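# Hang the blue mug on the mug tree

## Task

Put the blue mug on the mug tree so it hangs by its handle from the tree, not resting on or touching the tree's base.

## Robot and tools

Robot: two arms on a table, left_arm (base near y = +0.306 m) and right_arm (base near y = -0.313 m), both at about z = +0.007 m, each turned slightly (about 2.7 degrees) about z. left_arm carries a left hand, right_arm a right hand; each hand has index, middle and ring fingers plus a thumb, with rubber caps on the last 3 cm of each digit. A camera stand stands behind the arms. Loose objects may occasionally get a brief external shove.

Frames. Scene frame: origin at table-top height midway between the nominal bases, +z up, +x out over the table, left_arm toward +y. Fixed cameras and the table use it. Each arm reports its hand pose, velocities and targets in its own base frame, and its offsets use that base's axes. Hand point frame (right hand): +z along straightened fingers toward the tips, +y out of the palm face (palm surface at y = -0.062), +x across the palm away from the thumb. On the left hand +x points toward the thumb instead. A rigid mast sticks out at the wrist on the palm side (x +0.05 to +0.10, z -0.16 to -0.11, reaching y = +0.06; x signs flip on the left hand) and can strike things. Straight fingertips end about 0.12 m beyond the hand point along +z.

Tool execute_actions. Argument actions: a list of actions; each action is a list of 1 to 15 rows, each row one 1/30 s step; a short action repeats its final row until 15 steps. Every row is exactly 48 numbers in [-1, 1], covering both arms even if only one moves: left dx, dy, dz, rx, ry, rz, then 16 left hand hinge goals, left current_limit, left speed, then the same 24 for the right arm. dx..rz are an offset (not a pose) from that arm's Hand target at the start of the action, in the arm's base axes; all rows of an action count from that same start, but each new action starts from the new target, so repeating an offset keeps moving. Scale: 1.0 = 0.6 m for dx, dy, dz and 180 degrees for the rotation vector rx, ry, rz, which turns about the target position. Translations longer than 1.0 are scaled down along their direction. Optional cameras: list of names, ["all"] or []; by default images come only when actions is empty. A bad camera name rejects the call.

Hand numbers, in this order: index_mcp, index_abd, index_pip, index_dip, middle_mcp, middle_abd, middle_pip, middle_dip, ring_mcp, ring_abd, ring_pip, ring_dip, thumb_cmc, thumb_axl, thumb_mcp, thumb_ipl. Each is an absolute goal angle scaled between the hinge's stops; moving toward -1 curls the finger toward the palm. Straight values: _mcp +0.75, _abd 0.00, _pip +0.58, _dip +0.70, thumb_cmc +0.71, thumb_axl +0.68, thumb_mcp +0.23, thumb_ipl +0.17. thumb_cmc toward -1 brings the thumb in front of the palm. Zero is a real goal, so to keep a hand unchanged resend its hand_goal, hand_current_limit and hand_speed. current_limit maps -1..+1 to 0..550 mA (minimum 11 mA) and also caps hinge speed; speed sets goal travel rate at (speed+1)/2 of 8.5 rad/s. Starting values 0.4 and -0.6; values persist until changed.

Results: per arm end_effector_position (m) and end_effector_quat_wxyz in its base frame (can be off a few cm), Hand target (last commanded pose after clipping; next offsets count from it), joint positions, velocities (may say within noise), torques, some mid-action positions, motor temperatures. Per hand: hand_goal, hand_measured, hand_current_ma, hand_state (moving, goal, blocked, overload), hand_current_limit, hand_speed.

Motion notes: orientation commands are clipped to 40 degrees from the measured orientation each step; one action may fall short. The hand often stops short of the target and waiting does not help; resend, or add the missing distance. Elbows sag under load, so aim higher. A hand presses only when its goal lies past the object's surface. Current at 495 mA or above for 5 s shuts a motor off for 10 s. To stop pushing on something, set the target back past the hand point.

Tool zoom_image: camera (cam_head_left, cam_head_right or cam_high, all 672x504) and region [x0, y0, x1, y1] in pixels, at most 504 by 504, from the newest images.

Tool finished_scene: scene, the current scene's integer number. Call it only once the mug hangs by itself; it cannot be reversed.

Avoid: dropping the mug or releasing it while moving, slamming or hitting the tree or table, hard pushes, arms or hands touching each other, knocking anything off the work area, overheating motors by holding loads or stretching out long (85 °C warns, 100 °C drops the arm).

Each tool is called after "Request:" as a command line: name --argument value for each argument, lists and objects as JSON in quotes; but a table of rows of numbers goes row by row, as --pt "numbers of a row", without its own name.

## Session

Request:
execute_actions --actions '[]'

Scene clock: 0.00 s.
left_arm: end_effector_position=(+0.5948, +0.0023, +0.3244) hand_goal=(+0.754, +0.000, +0.576, +0.696, +0.754, +0.000, +0.576, +0.696, +0.754, +0.000, +0.576, +0.696, +0.714, +0.678, +0.226, +0.168) hand_measured=(+0.754, +0.000, +0.576, +0.696, +0.754, +0.000, +0.576, +0.696, +0.754, +0.000, +0.576, +0.696, +0.714, +0.678, +0.226, +0.168) hand_current_ma=(+0, +0, +0, +0, +0, +0, +0, +0, +0, +0, +0, +0, +0, +0, +0, +0) hand_state=(goal, goal, goal, goal, goal, goal, goal, goal, goal, goal, goal, goal, goal, goal, goal, goal) hand_current_limit=0.40 hand_speed=-0.60 end_effector_quat_wxyz=(+0.314, +0.184, +0.913, +0.186) | right_arm: end_effector_position=(+0.4513, +0.0569, +0.3758) hand_goal=(+0.754, +0.000, +0.576, +0.696, +0.754, +0.000, +0.576, +0.696, +0.754, +0.000, +0.576, +0.696, +0.714, +0.678, +0.226, +0.168) hand_measured=(+0.754, +0.000, +0.576, +0.696, +0.754, +0.000, +0.576, +0.696, +0.754, +0.000, +0.576, +0.696, +0.714, +0.678, +0.226, +0.168) hand_current_ma=(+0, +0, +0, +0, +0, +0, +0, +0, +0, +0, +0, +0, +0, +0, +0, +0) hand_state=(goal, goal, goal, goal, goal, goal, goal, goal, goal, overload, goal, goal, goal, goal, goal, goal) hand_current_limit=0.40 hand_speed=-0.60 end_effector_quat_wxyz=(+0.210, +0.384, +0.531, +0.726)
Joint positions: left_arm=[-0.244 1.518 1.442 -0.834 -0.38 -1.284] | right_arm=[-0.01 1.122 0.461 0.842 -0.666 0.456]
Joint velocities: within noise
Joint torques (N m): no reading
Motor temperatures (°C): left_arm=[30 28 28 28 25 26] | right_arm=[26 27 29 25 29 27]
Heat: left arm: hottest waist 30 °C; right arm: hottest elbow 29 °C.
Hand target: left_arm +0.6014, +0.0016, +0.3468; +0.337, +0.179, +0.905, +0.189 | right_arm +0.4524, +0.0561, +0.3964; +0.226, +0.367, +0.526, +0.733

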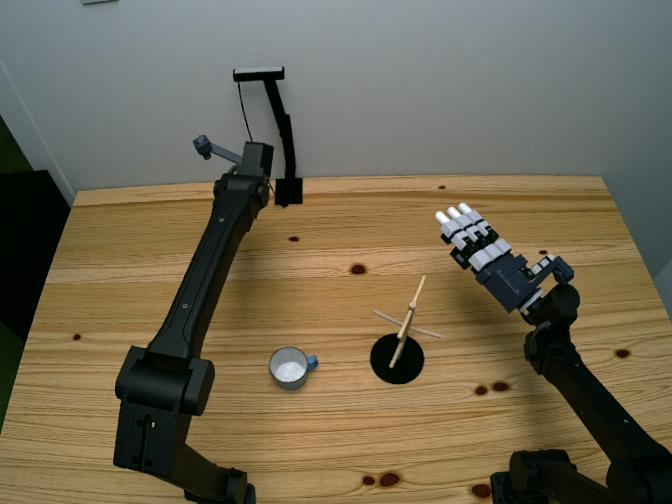

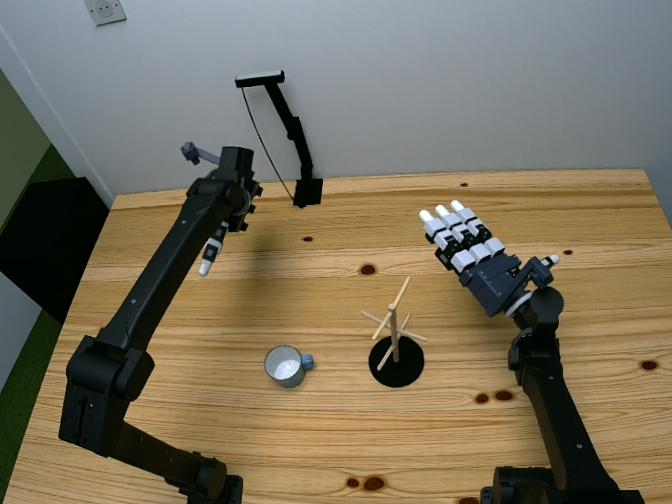

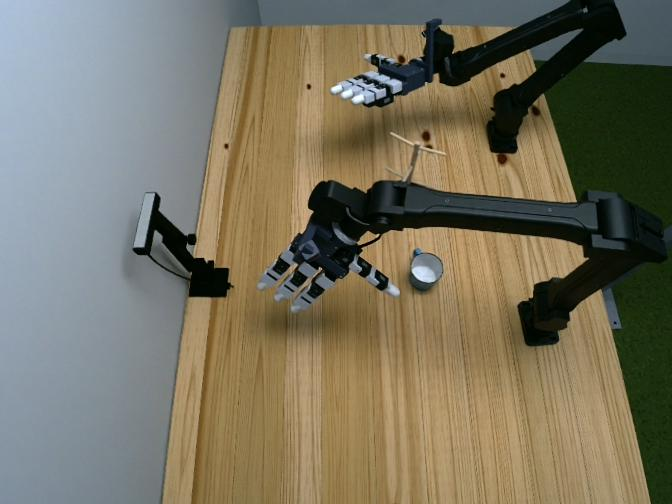

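Request:
zoom_image --camera "cam_head_left" --region '[240, 250, 480, 430]'

Request:
zoom_image --camera "cam_head_right" --region '[240, 250, 480, 430]'

Request:
zoom_image --camera "cam_high" --region '[340, 110, 500, 310]'

Scaled by 2.100 from the camera's 672x504 image, which has a finer 960x720 frame.

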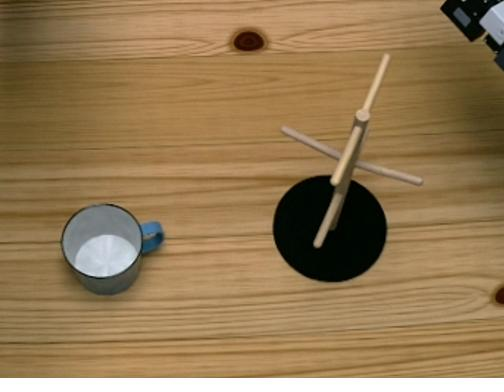

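Scaled by 2.100 from the camera's 672x504 image, which has a finer 960x720 frame.

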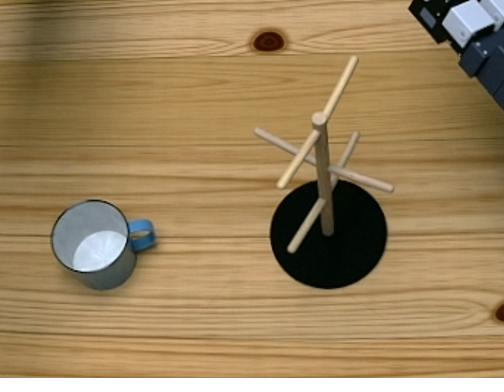

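Scaled by 2.520 from the camera's 672x504 image, which has a finer 960x720 frame.

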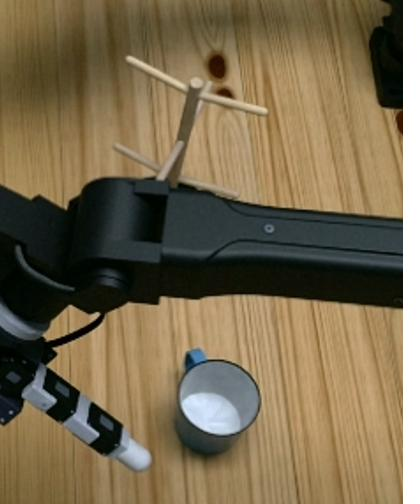

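Request:
zoom_image --camera "cam_head_right" --region '[350, 260, 450, 400]'

Request:
zoom_image --camera "cam_head_left" --region '[350, 260, 450, 400]'

Request:
zoom_image --camera "cam_high" --region '[370, 120, 460, 210]'

Request:
zoom_image --camera "cam_head_left" --region '[255, 335, 335, 405]'

Scaled by 3.600 from the camera's 672x504 image, which has a finer 960x720 frame.

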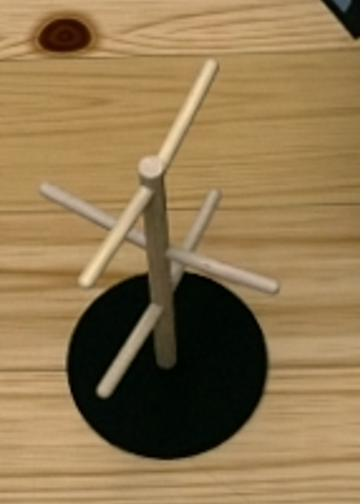

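Scaled by 3.600 from the camera's 672x504 image, which has a finer 960x720 frame.

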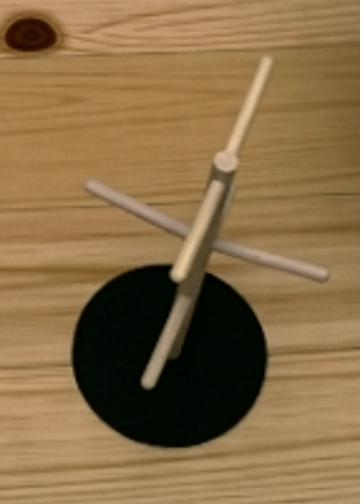

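Scaled by 5.600 from the camera's 672x504 image, which has a finer 960x720 frame.

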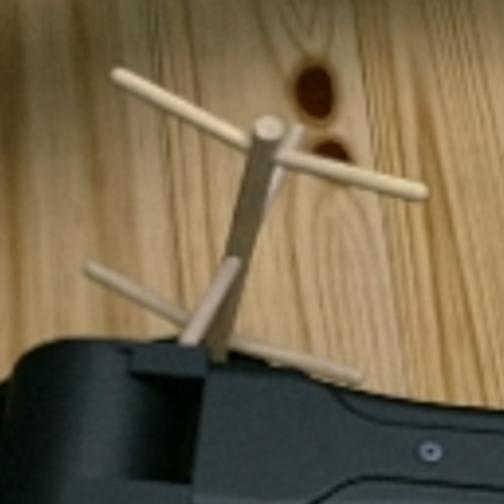

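Scaled by 6.300 from the camera's 672x504 image, which has a finer 960x720 frame.

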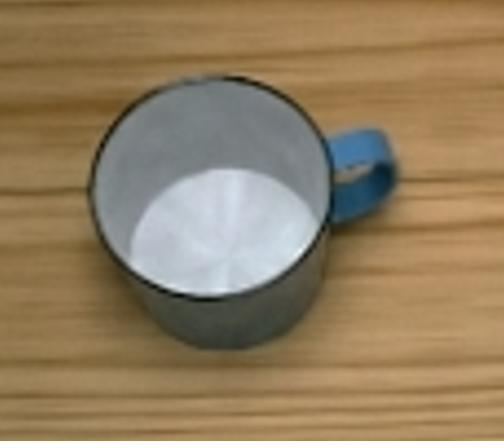

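Request:
execute_actions --actions '[[[-0.0417,-0.0108,-0.0035,0.0457,0.0489,-0.0991,0.95,0,-0.445,0.0435,0.95,0,-0.445,0.0435,-0.0685,0,-0.299,-0.174,-0.571,0.677,-0.112,0.168,0.4,-0.6,0,0,0,0,0,0,0.754,0,0.576,0.696,0.754,0,0.576,0.696,0.754,0,0.576,0.696,0.714,0.678,0.226,0.168,0.4,-0.6]],[[-0.0417,-0.0108,-0.0035,0.0457,0.0489,-0.0991,0.95,0,-0.445,0.0435,0.95,0,-0.445,0.0435,-0.0685,0,-0.299,-0.174,-0.571,0.677,-0.112,0.168,0.4,-0.6,0,0,0,0,0,0,0.754,0,0.576,0.696,0.754,0,0.576,0.696,0.754,0,0.576,0.696,0.714,0.678,0.226,0.168,0.4,-0.6]]]'

Scene clock: 468.03 s.
left_arm: end_effector_position=(+0.5494, -0.0160, +0.3285) hand_goal=(+0.950, +0.000, -0.444, +0.044, +0.950, +0.000, -0.444, +0.044, -0.068, +0.000, -0.298, -0.174, -0.570, +0.678, -0.112, +0.168) hand_measured=(+0.952, +0.000, -0.438, +0.048, +0.952, +0.000, -0.436, +0.048, -0.052, +0.000, -0.294, -0.172, -0.564, +0.678, -0.114, +0.168) hand_current_ma=(+3, +0, +10, +4, +3, +0, +13, +4, +36, +0, +6, +3, +8, +0, -3, +0) hand_state=(goal, goal, goal, goal, goal, goal, goal, goal, goal, goal, goal, goal, goal, goal, goal, goal) hand_current_limit=0.40 hand_speed=-0.60 end_effector_quat_wxyz=(+0.205, +0.516, +0.815, +0.166) | right_arm: end_effector_position=(+0.4513, +0.0569, +0.3758) hand_goal=(+0.754, +0.000, +0.576, +0.696, +0.754, +0.000, +0.576, +0.696, +0.754, +0.000, +0.576, +0.696, +0.714, +0.678, +0.226, +0.168) hand_measured=(+0.760, +0.000, +0.576, +0.696, +0.760, +0.000, +0.576, +0.696, +0.762, +0.000, +0.576, +0.696, +0.720, +0.678, +0.226, +0.168) hand_current_ma=(+8, +0, +0, +0, +9, +0, +0, +0, +11, +0, +0, +0, +7, -1, +0, +0) hand_state=(goal, goal, goal, goal, goal, goal, goal, goal, goal, overload, goal, goal, goal, goal, goal, goal) hand_current_limit=0.40 hand_speed=-0.60 end_effector_quat_wxyz=(+0.210, +0.384, +0.531, +0.726)
Joint positions: left_arm=[-0.199 1.322 1.298 -1.034 -0.158 -0.599] | right_arm=[-0.01 1.122 0.461 0.842 -0.666 0.456]
Joint torques (N m): left_arm=[2.02 -13.16 10.51 0.9 -0.04 0.16] | right_arm=[-0.56 -5.25 9.95 2.15 0.12 -0.14]
Motor temperatures (°C): left_arm=[29 36 49 28 25 25] | right_arm=[26 28 52 26 29 27]
Heat: left arm: hottest elbow 49 °C; right arm: hottest elbow 52 °C.
Hand target: left_arm +0.5513, -0.0115, +0.3428; +0.211, +0.517, +0.812, +0.173 | right_arm +0.4524, +0.0561, +0.3964; +0.226, +0.367, +0.526, +0.733
Off the commanded pose: left_arm 0.015 m, 1 deg | right_arm 0.021 m, 3 deg.
Step readings (end_effector_position of left_arm | right_arm):
0: (+0.5948, +0.0023, +0.3244) | (+0.4513, +0.0569, +0.3758)
1: (+0.5964, -0.0011, +0.3236) | (+0.4513, +0.0569, +0.3758)
2: (+0.5943, -0.0081, +0.3178) | (+0.4513, +0.0569, +0.3758)
4: (+0.5800, -0.0100, +0.3116) | (+0.4513, +0.0569, +0.3758)
8: (+0.5709, -0.0094, +0.3208) | (+0.4513, +0.0569, +0.3758)
15: (+0.5727, -0.0110, +0.3289) | (+0.4513, +0.0569, +0.3758)
16: (+0.5735, -0.0141, +0.3286) | (+0.4513, +0.0569, +0.3758)
17: (+0.5702, -0.0195, +0.3231) | (+0.4513, +0.0569, +0.3758)
19: (+0.5546, -0.0197, +0.3162) | (+0.4513, +0.0569, +0.3758)
23: (+0.5463, -0.0146, +0.3237) | (+0.4513, +0.0569, +0.3758)
30: (+0.5485, -0.0148, +0.3282) | (+0.4513, +0.0569, +0.3758)

Request:
execute_actions --actions '[[[-0.0417,-0.0108,-0.0035,0.0457,0.0489,-0.0991,0.95,0,-0.445,0.0435,0.95,0,-0.445,0.0435,-0.0685,0,-0.299,-0.174,-0.571,0.677,-0.112,0.168,0.4,-0.6,-0.05,-0.02,-0.03,0,0,0,0.754,0,0.576,0.696,0.754,0,0.576,0.696,0.754,0,0.576,0.696,0.714,0.678,0.226,0.168,0.4,-0.6]],[[-0.0417,-0.0108,-0.0035,0.0457,0.0489,-0.0991,0.95,0,-0.445,0.0435,0.95,0,-0.445,0.0435,-0.0685,0,-0.299,-0.174,-0.571,0.677,-0.112,0.168,0.4,-0.6,-0.05,-0.02,-0.03,0,0,0,0.754,0,0.576,0.696,0.754,0,0.576,0.696,0.754,0,0.576,0.696,0.714,0.678,0.226,0.168,0.4,-0.6]],[[-0.0417,-0.0108,-0.0035,0.0457,0.0489,-0.0991,0.95,0,-0.445,0.0435,0.95,0,-0.445,0.0435,-0.0685,0,-0.299,-0.174,-0.571,0.677,-0.112,0.168,0.4,-0.6,-0.05,-0.02,-0.03,0,0,0,0.754,0,0.576,0.696,0.754,0,0.576,0.696,0.754,0,0.576,0.696,0.714,0.678,0.226,0.168,0.4,-0.6]],[[-0.0417,-0.0108,-0.0035,0.0457,0.0489,-0.0991,0.95,0,-0.445,0.0435,0.95,0,-0.445,0.0435,-0.0685,0,-0.299,-0.174,-0.571,0.677,-0.112,0.168,0.4,-0.6,-0.05,-0.02,-0.03,0,0,0,0.754,0,0.576,0.696,0.754,0,0.576,0.696,0.754,0,0.576,0.696,0.714,0.678,0.226,0.168,0.4,-0.6]],[[-0.0417,-0.0108,-0.0035,0.0457,0.0489,-0.0991,0.95,0,-0.445,0.0435,0.95,0,-0.445,0.0435,-0.0685,0,-0.299,-0.174,-0.571,0.677,-0.112,0.168,0.4,-0.6,-0.05,-0.02,-0.03,0,0,0,0.754,0,0.576,0.696,0.754,0,0.576,0.696,0.754,0,0.576,0.696,0.714,0.678,0.226,0.168,0.4,-0.6]],[[-0.0417,-0.0108,-0.0035,0.0457,0.0489,-0.0991,0.95,0,-0.445,0.0435,0.95,0,-0.445,0.0435,-0.0685,0,-0.299,-0.174,-0.571,0.677,-0.112,0.168,0.4,-0.6,-0.05,-0.02,-0.03,0,0,0,0.754,0,0.576,0.696,0.754,0,0.576,0.696,0.754,0,0.576,0.696,0.714,0.678,0.226,0.168,0.4,-0.6]]]' --cameras '["all"]'

Scene clock: 487.97 s.
left_arm: end_effector_position=(+0.3935, -0.0466, +0.3057) hand_goal=(+0.950, +0.000, -0.444, +0.044, +0.950, +0.000, -0.444, +0.044, -0.068, +0.000, -0.298, -0.174, -0.570, +0.678, -0.112, +0.168) hand_measured=(+0.946, +0.000, -0.440, +0.048, +0.946, +0.000, -0.440, +0.048, -0.062, +0.000, -0.294, -0.172, -0.570, +0.678, -0.114, +0.168) hand_current_ma=(-5, +0, +4, +4, -6, +0, +4, +4, +9, +0, +6, +3, +0, +0, -4, +0) hand_state=(goal, goal, goal, goal, goal, goal, goal, goal, goal, goal, goal, goal, goal, goal, goal, goal) hand_current_limit=0.40 hand_speed=-0.60 end_effector_quat_wxyz=(-0.242, +0.969, -0.034, +0.034) | right_arm: end_effector_position=(+0.3032, -0.0001, +0.2985) hand_goal=(+0.754, +0.000, +0.576, +0.696, +0.754, +0.000, +0.576, +0.696, +0.754, +0.000, +0.576, +0.696, +0.714, +0.678, +0.226, +0.168) hand_measured=(+0.762, +0.000, +0.576, +0.696, +0.762, +0.000, +0.576, +0.696, +0.764, +0.006, +0.576, +0.696, +0.722, +0.678, +0.226, +0.168) hand_current_ma=(+12, +0, +1, +0, +13, +0, +1, +0, +15, +0, +1, +0, +9, -1, +0, +0) hand_state=(goal, goal, goal, goal, goal, goal, goal, goal, goal, overload, goal, goal, goal, goal, goal, goal) hand_current_limit=0.40 hand_speed=-0.60 end_effector_quat_wxyz=(+0.216, +0.374, +0.531, +0.729)
Joint positions: left_arm=[-0.139 1.298 1.45 -1.703 -0.494 1.508] | right_arm=[-0.389 0.937 0.035 1.216 -1.037 0.599]
Joint torques (N m): left_arm=[0.56 -11.22 11.86 -0.18 -0.2 0.09] | right_arm=[-0.73 -0.67 6.3 1.5 0.27 -0.17]
Heat: left arm: hottest elbow 52 °C; right arm: hottest elbow 52 °C.
Hand target: left_arm +0.4012, -0.0504, +0.3302; -0.258, +0.966, -0.020, +0.006 | right_arm +0.3024, -0.0007, +0.3004; +0.222, +0.372, +0.530, +0.729 (last step not sent: back at the drive's target)
Off the commanded pose: left_arm 0.026 m, 4 deg | right_arm 0.036 m, 2 deg.
joint sent to its limit (left arm) — joint 4 (wrist pitch), lower limit. The joint targets are off in position and orientation.
Step readings (end_effector_position of left_arm | right_arm):
0: (+0.5494, -0.0160, +0.3285) | (+0.4513, +0.0569, +0.3758)
1: (+0.5491, -0.0178, +0.3282) | (+0.4496, +0.0553, +0.3746)
2: (+0.5440, -0.0208, +0.3232) | (+0.4452, +0.0539, +0.3732)
4: (+0.5294, -0.0206, +0.3168) | (+0.4341, +0.0534, +0.3674)
8: (+0.5215, -0.0187, +0.3200) | (+0.4264, +0.0515, +0.3634)
15: (+0.5223, -0.0211, +0.3202) | (+0.4263, +0.0511, +0.3637)
16: (+0.5215, -0.0231, +0.3194) | (+0.4237, +0.0505, +0.3627)
17: (+0.5151, -0.0234, +0.3151) | (+0.4176, +0.0490, +0.3611)
19: (+0.5001, -0.0245, +0.3068) | (+0.4043, +0.0443, +0.3527)
23: (+0.4920, -0.0237, +0.3028) | (+0.3958, +0.0381, +0.3450)
30: (+0.4927, -0.0269, +0.3061) | (+0.3955, +0.0374, +0.3458)
31: (+0.4915, -0.0260, +0.3071) | (+0.3931, +0.0356, +0.3448)
32: (+0.4852, -0.0244, +0.3059) | (+0.3872, +0.0336, +0.3433)
34: (+0.4715, -0.0256, +0.3057) | (+0.3736, +0.0317, +0.3359)
38: (+0.4668, -0.0302, +0.3131) | (+0.3656, +0.0256, +0.3283)
45: (+0.4662, -0.0348, +0.3174) | (+0.3651, +0.0251, +0.3296)
46: (+0.4644, -0.0327, +0.3171) | (+0.3625, +0.0241, +0.3286)
47: (+0.4580, -0.0299, +0.3158) | (+0.3557, +0.0254, +0.3271)
49: (+0.4471, -0.0289, +0.3156) | (+0.3430, +0.0195, +0.3191)
53: (+0.4434, -0.0349, +0.3194) | (+0.3352, +0.0129, +0.3119)
60: (+0.4416, -0.0391, +0.3169) | (+0.3342, +0.0123, +0.3140)
61: (+0.4398, -0.0348, +0.3160) | (+0.3316, +0.0114, +0.3129)
62: (+0.4369, -0.0284, +0.3148) | (+0.3247, +0.0124, +0.3115)
64: (+0.4309, -0.0291, +0.3129) | (+0.3122, +0.0077, +0.3031)
68: (+0.4239, -0.0352, +0.3105) | (+0.3037, +0.0008, +0.2971)
75: (+0.4196, -0.0380, +0.3092) | (+0.3034, -0.0001, +0.2983)
76: (+0.4176, -0.0343, +0.3086) | (+0.3032, -0.0001, +0.2985) HELD (not all sent) right_arm
77: (+0.4139, -0.0309, +0.3077) | (+0.3032, -0.0001, +0.2985) HELD (not all sent) right_arm
79: (+0.4076, -0.0324, +0.3074) | (+0.3032, -0.0001, +0.2985) HELD (not all sent) right_arm
83: (+0.3994, -0.0433, +0.3062) | (+0.3032, -0.0001, +0.2985) HELD (not all sent) right_arm
90: (+0.3946, -0.0464, +0.3057) | (+0.3032, -0.0001, +0.2985) HELD (not all sent) right_arm
HELD (not all sent) right_arm: steps 76 to 90.
pose unreachable (right arm): on one or more control steps of this call, first in action 5 (counted from 0), this arm could not follow its commanded pose, so it was not sent that pose on those steps. It may still have moved: this result reports where it is.
cause: moving toward the commanded pose would bring two parts of the arm too close to each other (joints 2 (shoulder) and 3 (elbow) lie between them).

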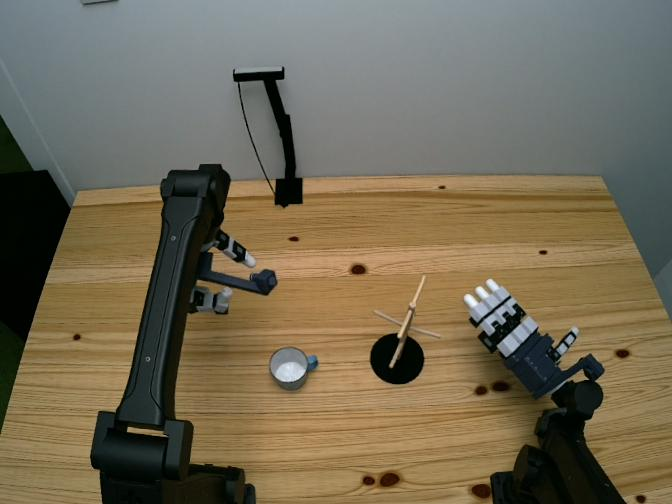

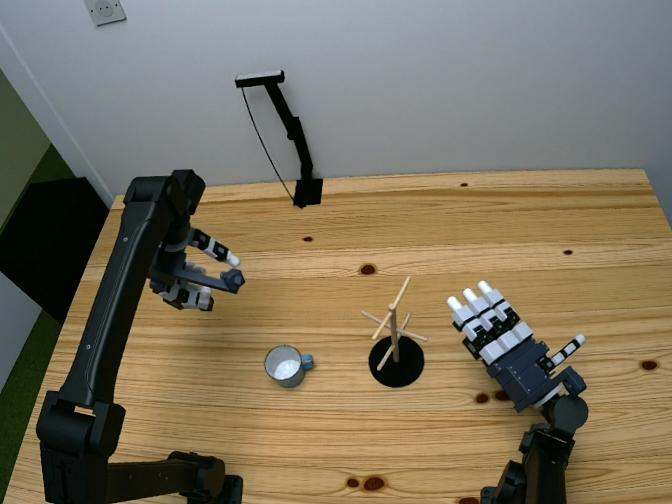

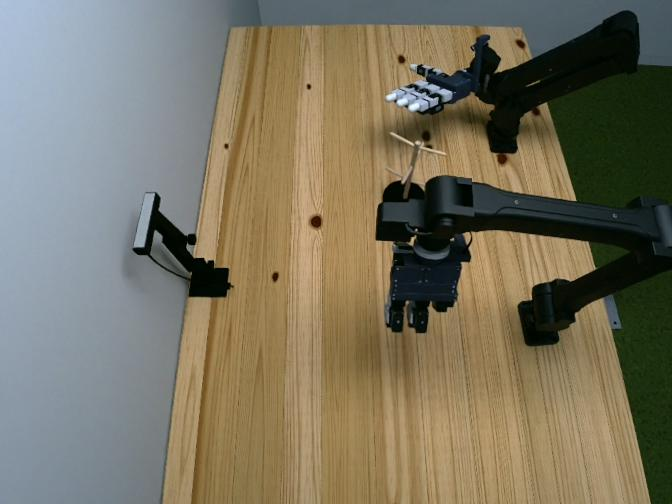

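Request:
zoom_image --camera "cam_head_left" --region '[170, 220, 330, 400]'

Request:
zoom_image --camera "cam_head_right" --region '[140, 220, 320, 400]'

Request:
zoom_image --camera "cam_high" --region '[360, 130, 500, 350]'

Scaled by 2.800 from the camera's 672x504 image, which has a finer 960x720 frame.

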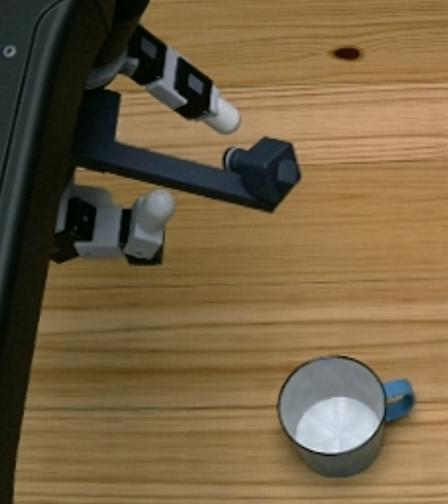

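Scaled by 2.800 from the camera's 672x504 image, which has a finer 960x720 frame.

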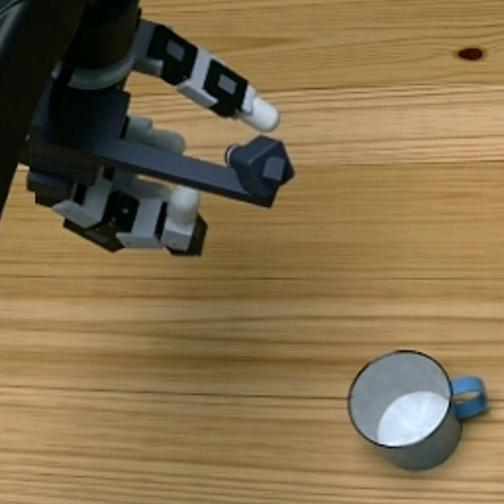

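Scaled by 2.291 from the camera's 672x504 image, which has a finer 960x720 frame.

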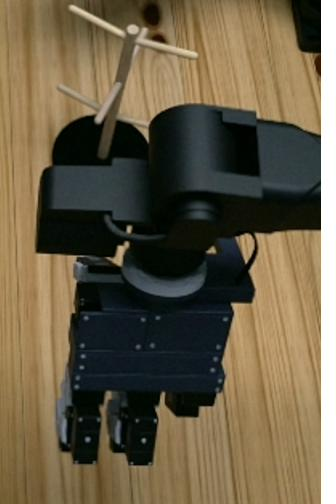

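Request:
execute_actions --actions '[[[-0.0407,-0.0187,-0.0383,-0.011,-0.0014,0.0218,0.95,0,-0.591,-0.029,0.95,0,-0.591,-0.029,-0.0685,0,-0.299,-0.174,-0.571,0.677,-0.112,0.168,0.4,-0.6,0,0,0,0,0,0,0.754,0,0.576,0.696,0.754,0,0.576,0.696,0.754,0,0.576,0.696,0.714,0.678,0.226,0.168,0.4,-0.6]],[[-0.0407,-0.0187,-0.0383,-0.011,-0.0014,0.0218,0.95,0,-0.591,-0.029,0.95,0,-0.591,-0.029,-0.0685,0,-0.299,-0.174,-0.571,0.677,-0.112,0.168,0.4,-0.6,0,0,0,0,0,0,0.754,0,0.576,0.696,0.754,0,0.576,0.696,0.754,0,0.576,0.696,0.714,0.678,0.226,0.168,0.4,-0.6]],[[-0.0407,-0.0187,-0.0383,-0.011,-0.0014,0.0218,0.95,0,-0.591,-0.029,0.95,0,-0.591,-0.029,-0.0685,0,-0.299,-0.174,-0.571,0.677,-0.112,0.168,0.4,-0.6,0,0,0,0,0,0,0.754,0,0.576,0.696,0.754,0,0.576,0.696,0.754,0,0.576,0.696,0.714,0.678,0.226,0.168,0.4,-0.6]],[[-0.0407,-0.0187,-0.0383,-0.011,-0.0014,0.0218,0.95,0,-0.591,-0.029,0.95,0,-0.591,-0.029,-0.0685,0,-0.299,-0.174,-0.571,0.677,-0.112,0.168,0.4,-0.6,0,0,0,0,0,0,0.754,0,0.576,0.696,0.754,0,0.576,0.696,0.754,0,0.576,0.696,0.714,0.678,0.226,0.168,0.4,-0.6]],[[-0.0407,-0.0187,-0.0383,-0.011,-0.0014,0.0218,0.95,0,-0.591,-0.029,0.95,0,-0.591,-0.029,-0.0685,0,-0.299,-0.174,-0.571,0.677,-0.112,0.168,0.4,-0.6,0,0,0,0,0,0,0.754,0,0.576,0.696,0.754,0,0.576,0.696,0.754,0,0.576,0.696,0.714,0.678,0.226,0.168,0.4,-0.6]]]' --cameras '["all"]'

Scene clock: 624.93 s.
left_arm: end_effector_position=(+0.2796, -0.1061, +0.2056) hand_goal=(+0.950, +0.000, -0.590, -0.028, +0.950, +0.000, -0.590, -0.028, -0.068, +0.000, -0.298, -0.174, -0.570, +0.678, -0.112, +0.168) hand_measured=(+0.946, +0.000, -0.586, -0.024, +0.946, +0.000, -0.584, -0.024, -0.064, +0.000, -0.294, -0.172, -0.568, +0.678, -0.114, +0.168) hand_current_ma=(-4, +0, +5, +4, -5, +0, +7, +4, +7, +1, +5, +3, +1, +1, -3, +0) hand_state=(goal, goal, goal, goal, goal, goal, goal, goal, goal, goal, goal, goal, goal, goal, goal, goal) hand_current_limit=0.40 hand_speed=-0.60 end_effector_quat_wxyz=(-0.159, +0.977, +0.141, -0.020) | right_arm: end_effector_position=(+0.3032, -0.0001, +0.2985) hand_goal=(+0.754, +0.000, +0.576, +0.696, +0.754, +0.000, +0.576, +0.696, +0.754, +0.000, +0.576, +0.696, +0.714, +0.678, +0.226, +0.168) hand_measured=(+0.762, +0.000, +0.576, +0.696, +0.762, +0.000, +0.576, +0.696, +0.764, +0.006, +0.576, +0.696, +0.722, +0.678, +0.226, +0.168) hand_current_ma=(+12, +0, +1, +0, +13, +0, +1, +0, +15, +0, +1, +0, +9, -1, +0, +0) hand_state=(goal, goal, goal, goal, goal, goal, goal, goal, goal, overload, goal, goal, goal, goal, goal, goal) hand_current_limit=0.40 hand_speed=-0.60 end_effector_quat_wxyz=(+0.216, +0.374, +0.531, +0.729)
Joint positions: left_arm=[-0.338 1.064 0.998 -1.693 -0.264 0.922] | right_arm=[-0.389 0.937 0.035 1.216 -1.037 0.599]
Joint torques (N m): left_arm=[0.56 -7.65 8.69 -0.35 -0.07 -0.14] | right_arm=[-0.67 -0.67 6.32 1.54 0.28 -0.14]
Motor temperatures (°C): left_arm=[29 32 59 27 25 25] | right_arm=[26 27 43 25 29 27]
Heat: left arm: hottest elbow 59 °C; right arm: hottest elbow 43 °C.
Hand target: left_arm +0.2791, -0.1064, +0.2153; -0.172, +0.974, +0.148, -0.026 | right_arm +0.3024, -0.0007, +0.3004; +0.222, +0.372, +0.530, +0.729
Off the commanded pose: left_arm 0.010 m, 2 deg | right_arm 0.002 m, 1 deg.
joint sent to its limit (left arm) — joint 4 (wrist pitch), lower limit. The joint targets are off in orientation, not in position.
Step readings (end_effector_position of left_arm | right_arm):
0: (+0.3934, -0.0466, +0.3057) | (+0.3032, -0.0001, +0.2985)
1: (+0.3941, -0.0482, +0.3045) | (+0.3032, -0.0001, +0.2985)
2: (+0.3928, -0.0541, +0.3019) | (+0.3032, -0.0001, +0.2985)
4: (+0.3810, -0.0559, +0.2961) | (+0.3032, -0.0001, +0.2985)
8: (+0.3749, -0.0581, +0.2954) | (+0.3032, -0.0001, +0.2985)
15: (+0.3759, -0.0580, +0.2964) | (+0.3032, -0.0001, +0.2985)
16: (+0.3766, -0.0594, +0.2942) | (+0.3032, -0.0001, +0.2985)
17: (+0.3737, -0.0627, +0.2892) | (+0.3032, -0.0001, +0.2985)
19: (+0.3573, -0.0673, +0.2777) | (+0.3032, -0.0001, +0.2985)
23: (+0.3481, -0.0699, +0.2711) | (+0.3032, -0.0001, +0.2985)
30: (+0.3496, -0.0701, +0.2715) | (+0.3032, -0.0001, +0.2985)
31: (+0.3503, -0.0715, +0.2697) | (+0.3032, -0.0001, +0.2985)
32: (+0.3474, -0.0766, +0.2653) | (+0.3032, -0.0001, +0.2985)
34: (+0.3332, -0.0793, +0.2551) | (+0.3032, -0.0001, +0.2985)
38: (+0.3228, -0.0825, +0.2492) | (+0.3032, -0.0001, +0.2985)
45: (+0.3243, -0.0821, +0.2496) | (+0.3032, -0.0001, +0.2985)
46: (+0.3249, -0.0835, +0.2479) | (+0.3032, -0.0001, +0.2985)
47: (+0.3225, -0.0886, +0.2438) | (+0.3032, -0.0001, +0.2985)
49: (+0.3090, -0.0917, +0.2336) | (+0.3032, -0.0001, +0.2985)
53: (+0.2980, -0.0941, +0.2270) | (+0.3032, -0.0001, +0.2985)
60: (+0.3000, -0.0937, +0.2273) | (+0.3032, -0.0001, +0.2985)
61: (+0.3000, -0.0953, +0.2255) | (+0.3032, -0.0001, +0.2985)
62: (+0.2978, -0.0994, +0.2215) | (+0.3032, -0.0001, +0.2985)
64: (+0.2849, -0.1043, +0.2118) | (+0.3032, -0.0001, +0.2985)
68: (+0.2736, -0.1062, +0.2050) | (+0.3032, -0.0001, +0.2985)
75: (+0.2796, -0.1061, +0.2056) | (+0.3032, -0.0001, +0.2985)

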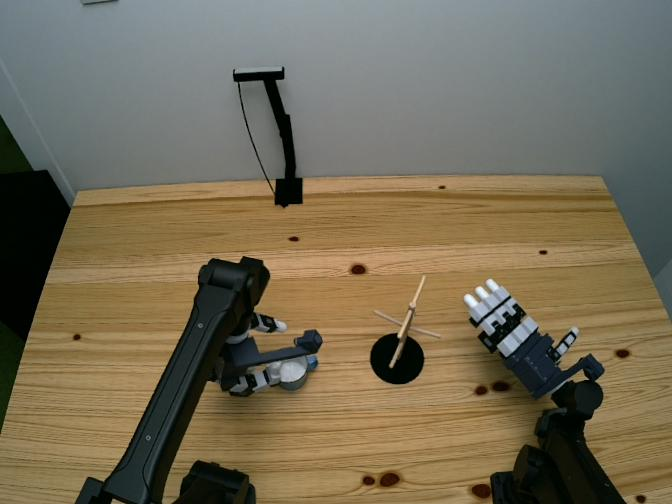

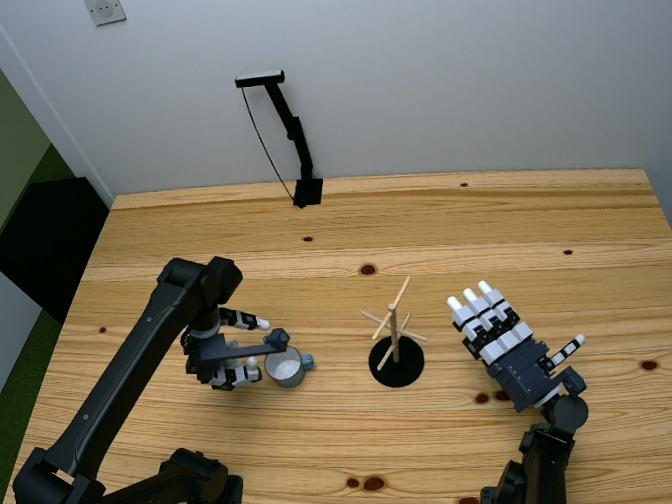

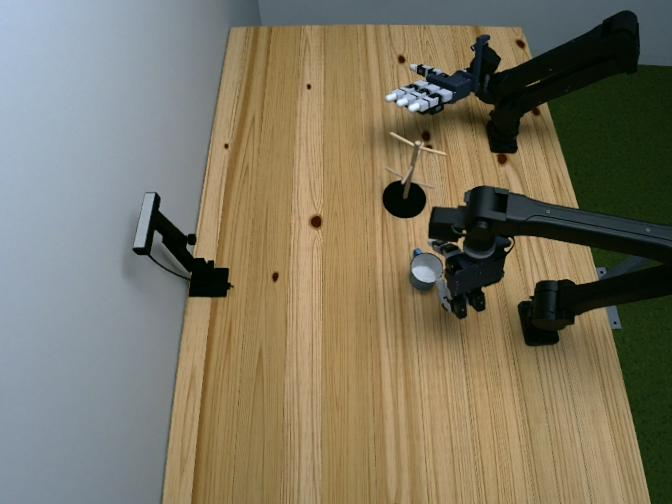

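Request:
zoom_image --camera "cam_head_left" --region '[200, 290, 340, 410]'

Request:
zoom_image --camera "cam_head_right" --region '[180, 290, 320, 410]'

Request:
zoom_image --camera "cam_high" --region '[370, 170, 530, 330]'

Scaled by 3.600 from the camera's 672x504 image, which has a finer 960x720 frame.

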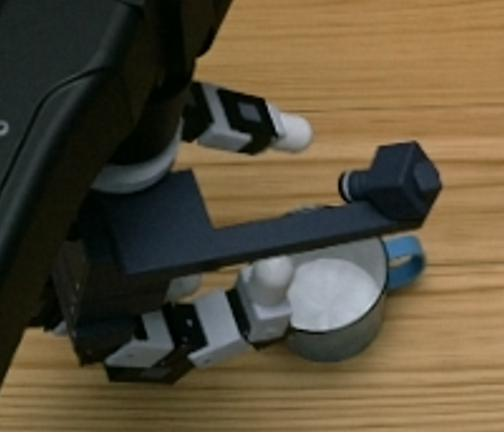

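Scaled by 3.600 from the camera's 672x504 image, which has a finer 960x720 frame.

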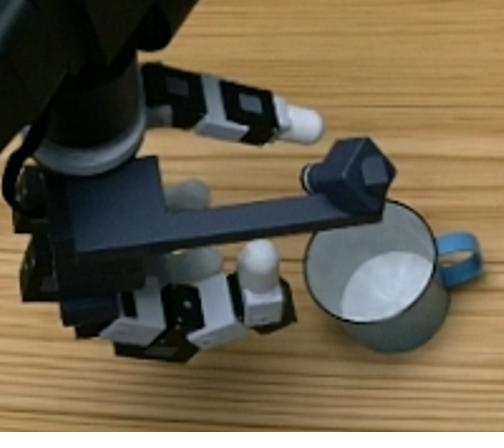

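Scaled by 3.150 from the camera's 672x504 image, which has a finer 960x720 frame.

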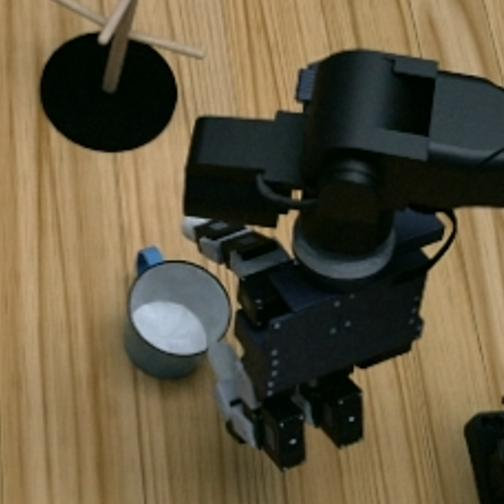

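Request:
execute_actions --actions '[[[-0.0005,-0.006,-0.045,0,0,0,0.95,0,-0.591,-0.029,0.95,0,-0.591,-0.029,-0.0685,0,-0.299,-0.174,-0.571,0.677,-0.112,0.168,0.4,-0.6,0,0,0,0,0,0,0.754,0,0.576,0.696,0.754,0,0.576,0.696,0.754,0,0.576,0.696,0.714,0.678,0.226,0.168,0.4,-0.6]],[[-0.0005,-0.006,-0.045,0,0,0,0.95,0,-0.591,-0.029,0.95,0,-0.591,-0.029,-0.0685,0,-0.299,-0.174,-0.571,0.677,-0.112,0.168,0.4,-0.6,0,0,0,0,0,0,0.754,0,0.576,0.696,0.754,0,0.576,0.696,0.754,0,0.576,0.696,0.714,0.678,0.226,0.168,0.4,-0.6]],[[0,0,-0.045,0,0,0,0.95,0,-0.591,-0.029,0.95,0,-0.591,-0.029,-0.0685,0,-0.299,-0.174,-0.571,0.677,-0.112,0.168,0.4,-0.6,0,0,0,0,0,0,0.754,0,0.576,0.696,0.754,0,0.576,0.696,0.754,0,0.576,0.696,0.714,0.678,0.226,0.168,0.4,-0.6]]]' --cameras '["all"]'

Request:
zoom_image --camera "cam_head_left" --region '[200, 290, 340, 410]'

Request:
zoom_image --camera "cam_head_right" --region '[180, 290, 320, 410]'

Request:
zoom_image --camera "cam_high" --region '[370, 170, 530, 330]'

Scene clock: 665.70 s.
left_arm: end_effector_position=(+0.2730, -0.1093, +0.1311) hand_goal=(+0.950, +0.000, -0.590, -0.028, +0.950, +0.000, -0.590, -0.028, -0.068, +0.000, -0.298, -0.174, -0.570, +0.678, -0.112, +0.168) hand_measured=(+0.946, +0.000, -0.586, -0.024, +0.946, +0.000, -0.584, -0.024, -0.064, +0.000, -0.294, -0.172, -0.568, +0.678, -0.114, +0.168) hand_current_ma=(-5, +0, +5, +4, -6, +0, +7, +4, +7, +1, +5, +3, +1, +1, -3, +0) hand_state=(goal, goal, goal, goal, goal, goal, goal, goal, goal, goal, goal, goal, goal, goal, goal, goal) hand_current_limit=0.40 hand_speed=-0.60 end_effector_quat_wxyz=(-0.173, +0.973, +0.150, -0.035) | right_arm: end_effector_position=(+0.3032, -0.0001, +0.2985) hand_goal=(+0.754, +0.000, +0.576, +0.696, +0.754, +0.000, +0.576, +0.696, +0.754, +0.000, +0.576, +0.696, +0.714, +0.678, +0.226, +0.168) hand_measured=(+0.762, +0.000, +0.576, +0.696, +0.762, +0.000, +0.576, +0.696, +0.764, +0.006, +0.576, +0.696, +0.722, +0.678, +0.226, +0.168) hand_current_ma=(+12, +0, +1, +0, +13, +0, +1, +0, +15, +0, +1, +0, +9, -1, +0, +0) hand_state=(goal, goal, goal, goal, goal, goal, goal, goal, goal, overload, goal, goal, goal, goal, goal, goal) hand_current_limit=0.40 hand_speed=-0.60 end_effector_quat_wxyz=(+0.216, +0.374, +0.531, +0.729)
Joint positions: left_arm=[-0.369 1.118 0.839 -1.532 -0.264 0.863] | right_arm=[-0.389 0.937 0.035 1.216 -1.037 0.599]
Joint torques (N m): left_arm=[0.15 -6.36 8.02 0.46 -0.03 -0.14] | right_arm=[-0.73 -0.56 6.28 1.47 0.27 -0.12]
Motor temperatures (°C): left_arm=[29 31 50 27 25 25] | right_arm=[26 26 42 25 29 27]
Heat: left arm: hottest elbow 50 °C; right arm: hottest elbow 42 °C.
Hand target: left_arm +0.2785, -0.1136, +0.1342; -0.172, +0.974, +0.148, -0.026 | right_arm +0.3024, -0.0007, +0.3004; +0.222, +0.372, +0.530, +0.729
Off the commanded pose: left_arm 0.008 m, 1 deg | right_arm 0.002 m, 1 deg.
Step readings (end_effector_position of left_arm | right_arm):
0: (+0.2796, -0.1061, +0.2056) | (+0.3032, -0.0001, +0.2985)
1: (+0.2794, -0.1065, +0.2043) | (+0.3032, -0.0001, +0.2985)
2: (+0.2785, -0.1075, +0.2016) | (+0.3032, -0.0001, +0.2985)
4: (+0.2756, -0.1072, +0.1944) | (+0.3032, -0.0001, +0.2985)
8: (+0.2722, -0.1072, +0.1860) | (+0.3032, -0.0001, +0.2985)
15: (+0.2734, -0.1065, +0.1859) | (+0.3032, -0.0001, +0.2985)
16: (+0.2735, -0.1064, +0.1840) | (+0.3032, -0.0001, +0.2985)
17: (+0.2744, -0.1074, +0.1796) | (+0.3032, -0.0001, +0.2985)
19: (+0.2747, -0.1091, +0.1685) | (+0.3032, -0.0001, +0.2985)
23: (+0.2716, -0.1097, +0.1577) | (+0.3032, -0.0001, +0.2985)
30: (+0.2732, -0.1095, +0.1577) | (+0.3032, -0.0001, +0.2985)
31: (+0.2729, -0.1093, +0.1559) | (+0.3032, -0.0001, +0.2985)
32: (+0.2740, -0.1098, +0.1517) | (+0.3032, -0.0001, +0.2985)
34: (+0.2755, -0.1102, +0.1414) | (+0.3032, -0.0001, +0.2985)
38: (+0.2721, -0.1091, +0.1313) | (+0.3032, -0.0001, +0.2985)
45: (+0.2730, -0.1093, +0.1311) | (+0.3032, -0.0001, +0.2985)

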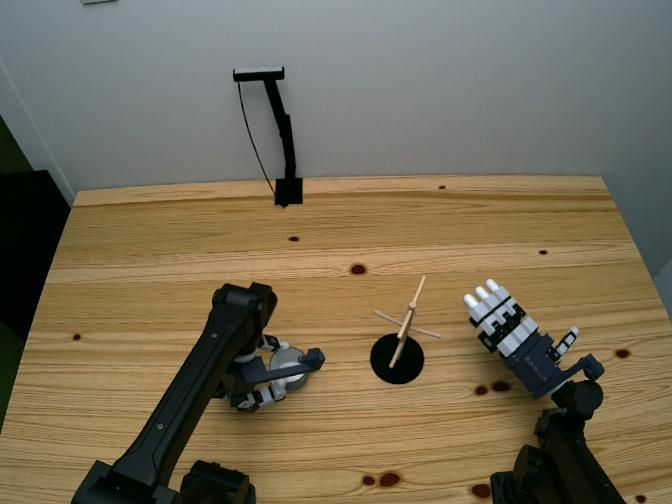

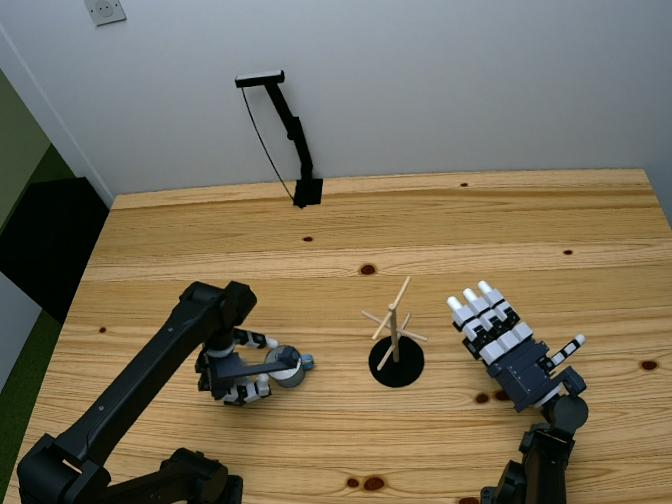

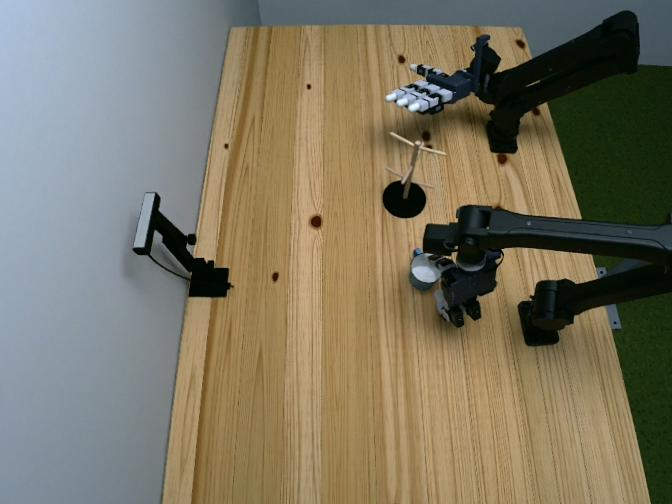

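Scaled by 3.600 from the camera's 672x504 image, which has a finer 960x720 frame.

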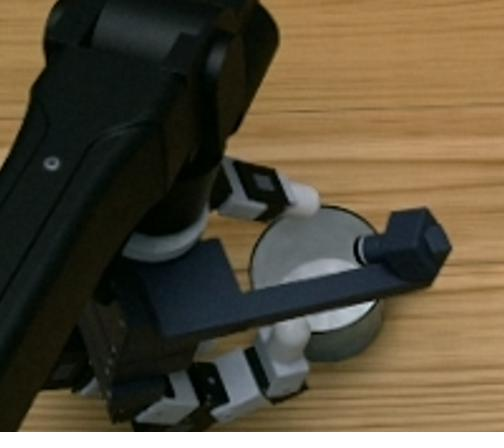

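Scaled by 3.600 from the camera's 672x504 image, which has a finer 960x720 frame.

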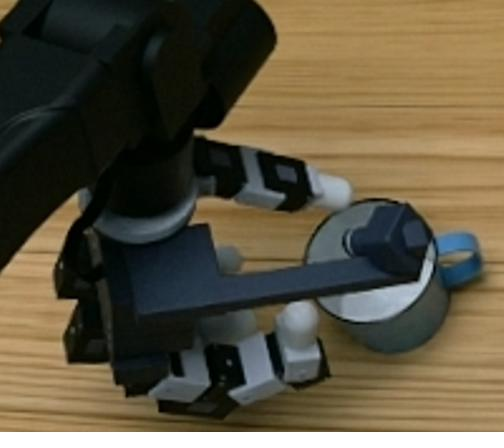

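Scaled by 3.150 from the camera's 672x504 image, which has a finer 960x720 frame.

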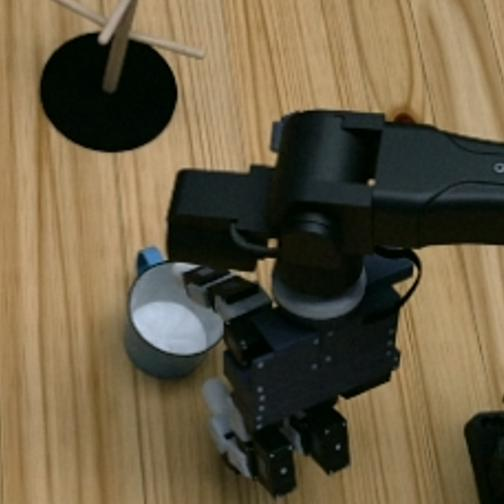

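Request:
execute_actions --actions '[[[0.0092,-0.0127,-0.04,0,0,0,0.95,0,-0.591,-0.029,0.95,0,-0.591,-0.029,-0.0685,0,-0.299,-0.174,-0.571,0.677,-0.112,0.168,0.4,-0.6,0,0,0,0,0,0,0.754,0,0.576,0.696,0.754,0,0.576,0.696,0.754,0,0.576,0.696,0.714,0.678,0.226,0.168,0.4,-0.6]],[[0,0,-0.04,0,0,0,0.95,0,-0.591,-0.029,0.95,0,-0.591,-0.029,-0.0685,0,-0.299,-0.174,-0.571,0.677,-0.112,0.168,0.4,-0.6,0,0,0,0,0,0,0.754,0,0.576,0.696,0.754,0,0.576,0.696,0.754,0,0.576,0.696,0.714,0.678,0.226,0.168,0.4,-0.6]]]' --cameras '["all"]'

Request:
zoom_image --camera "cam_head_left" --region '[210, 300, 330, 410]'

Request:
zoom_image --camera "cam_head_right" --region '[200, 300, 320, 410]'

Request:
zoom_image --camera "cam_high" --region '[390, 210, 510, 330]'

Scene clock: 683.20 s.
left_arm: end_effector_position=(+0.2794, -0.1167, +0.0843) hand_goal=(+0.950, +0.000, -0.590, -0.028, +0.950, +0.000, -0.590, -0.028, -0.068, +0.000, -0.298, -0.174, -0.570, +0.678, -0.112, +0.168) hand_measured=(+0.946, +0.000, -0.586, -0.024, +0.946, +0.000, -0.584, -0.024, -0.064, +0.000, -0.294, -0.172, -0.568, +0.678, -0.114, +0.168) hand_current_ma=(-5, +0, +5, +4, -6, +0, +7, +4, +7, +1, +5, +3, +1, +1, -3, +0) hand_state=(goal, goal, goal, goal, goal, goal, goal, goal, goal, goal, goal, goal, goal, goal, goal, goal) hand_current_limit=0.40 hand_speed=-0.60 end_effector_quat_wxyz=(-0.173, +0.973, +0.150, -0.033) | right_arm: end_effector_position=(+0.3032, -0.0001, +0.2985) hand_goal=(+0.754, +0.000, +0.576, +0.696, +0.754, +0.000, +0.576, +0.696, +0.754, +0.000, +0.576, +0.696, +0.714, +0.678, +0.226, +0.168) hand_measured=(+0.762, +0.000, +0.576, +0.696, +0.762, +0.000, +0.576, +0.696, +0.764, +0.006, +0.576, +0.696, +0.722, +0.678, +0.226, +0.168) hand_current_ma=(+12, +0, +1, +0, +13, +0, +1, +0, +15, +0, +1, +0, +9, -1, +0, +0) hand_state=(goal, goal, goal, goal, goal, goal, goal, goal, goal, overload, goal, goal, goal, goal, goal, goal) hand_current_limit=0.40 hand_speed=-0.60 end_effector_quat_wxyz=(+0.216, +0.374, +0.531, +0.729)
Joint positions: left_arm=[-0.388 1.193 0.763 -1.384 -0.262 0.845] | right_arm=[-0.389 0.937 0.035 1.216 -1.037 0.599]
Joint torques (N m): left_arm=[0.21 -6.83 7.43 0.46 0.01 -0.14] | right_arm=[-0.85 -0.62 6.27 1.54 0.27 -0.14]
Heat: left arm: hottest elbow 51 °C; right arm: hottest elbow 42 °C.
Hand target: left_arm +0.2840, -0.1212, +0.0862; -0.172, +0.974, +0.148, -0.026 | right_arm +0.3024, -0.0007, +0.3004; +0.222, +0.372, +0.530, +0.729
Off the commanded pose: left_arm 0.007 m, 1 deg | right_arm 0.002 m, 1 deg.
Step readings (end_effector_position of left_arm | right_arm):
0: (+0.2730, -0.1093, +0.1311) | (+0.3032, -0.0001, +0.2985)
1: (+0.2731, -0.1096, +0.1300) | (+0.3032, -0.0001, +0.2985)
2: (+0.2745, -0.1112, +0.1269) | (+0.3032, -0.0001, +0.2985)
4: (+0.2785, -0.1155, +0.1187) | (+0.3032, -0.0001, +0.2985)
8: (+0.2796, -0.1173, +0.1083) | (+0.3032, -0.0001, +0.2985)
15: (+0.2797, -0.1171, +0.1079) | (+0.3032, -0.0001, +0.2985)
16: (+0.2794, -0.1170, +0.1064) | (+0.3032, -0.0001, +0.2985)
17: (+0.2809, -0.1177, +0.1028) | (+0.3032, -0.0001, +0.2985)
19: (+0.2818, -0.1177, +0.0941) | (+0.3032, -0.0001, +0.2985)
23: (+0.2786, -0.1165, +0.0844) | (+0.3032, -0.0001, +0.2985)
30: (+0.2794, -0.1167, +0.0843) | (+0.3032, -0.0001, +0.2985)

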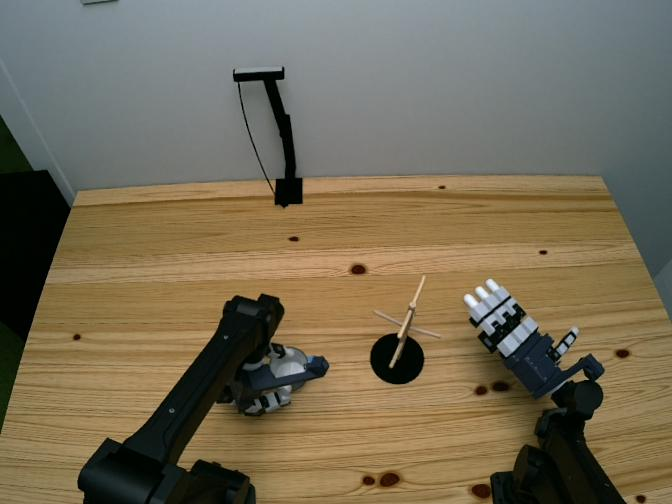

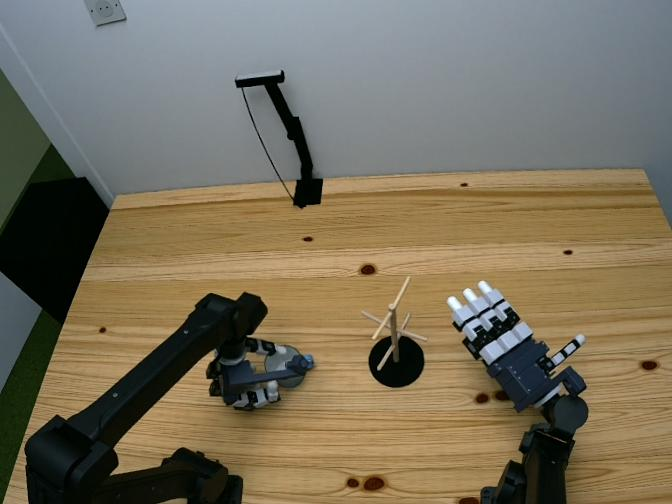

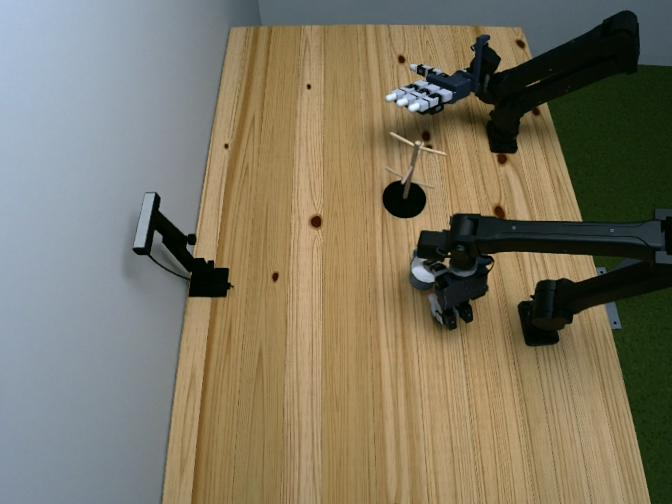

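Scaled by 4.200 from the camera's 672x504 image, which has a finer 960x720 frame.

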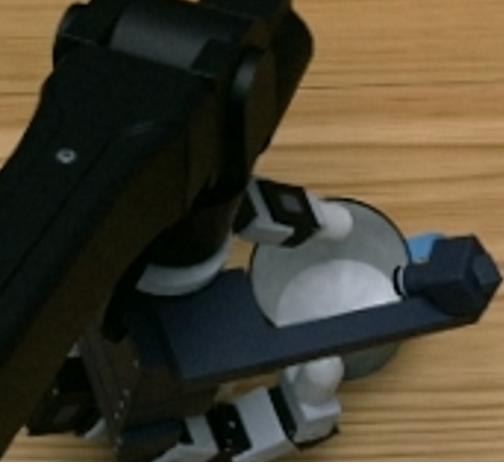

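Scaled by 4.200 from the camera's 672x504 image, which has a finer 960x720 frame.

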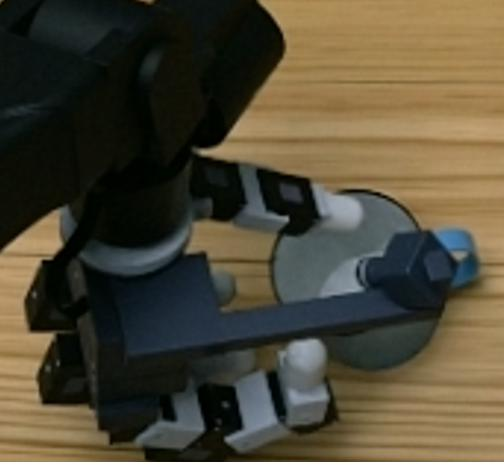

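Scaled by 4.200 from the camera's 672x504 image, which has a finer 960x720 frame.

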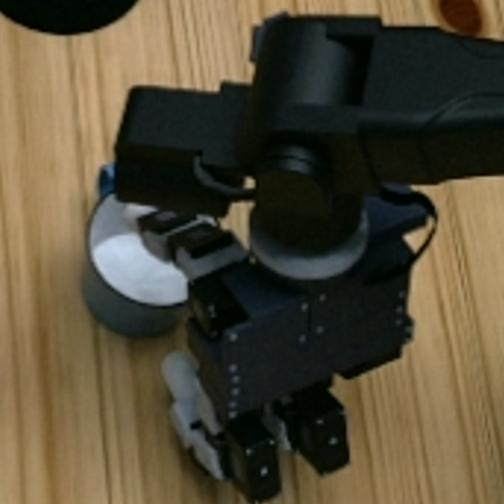

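Request:
zoom_image --camera "cam_high" --region '[400, 240, 480, 335]'

Scaled by 5.305 from the camera's 672x504 image, which has a finer 960x720 frame.

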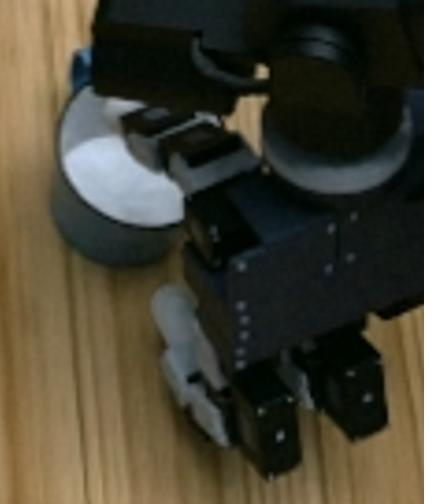

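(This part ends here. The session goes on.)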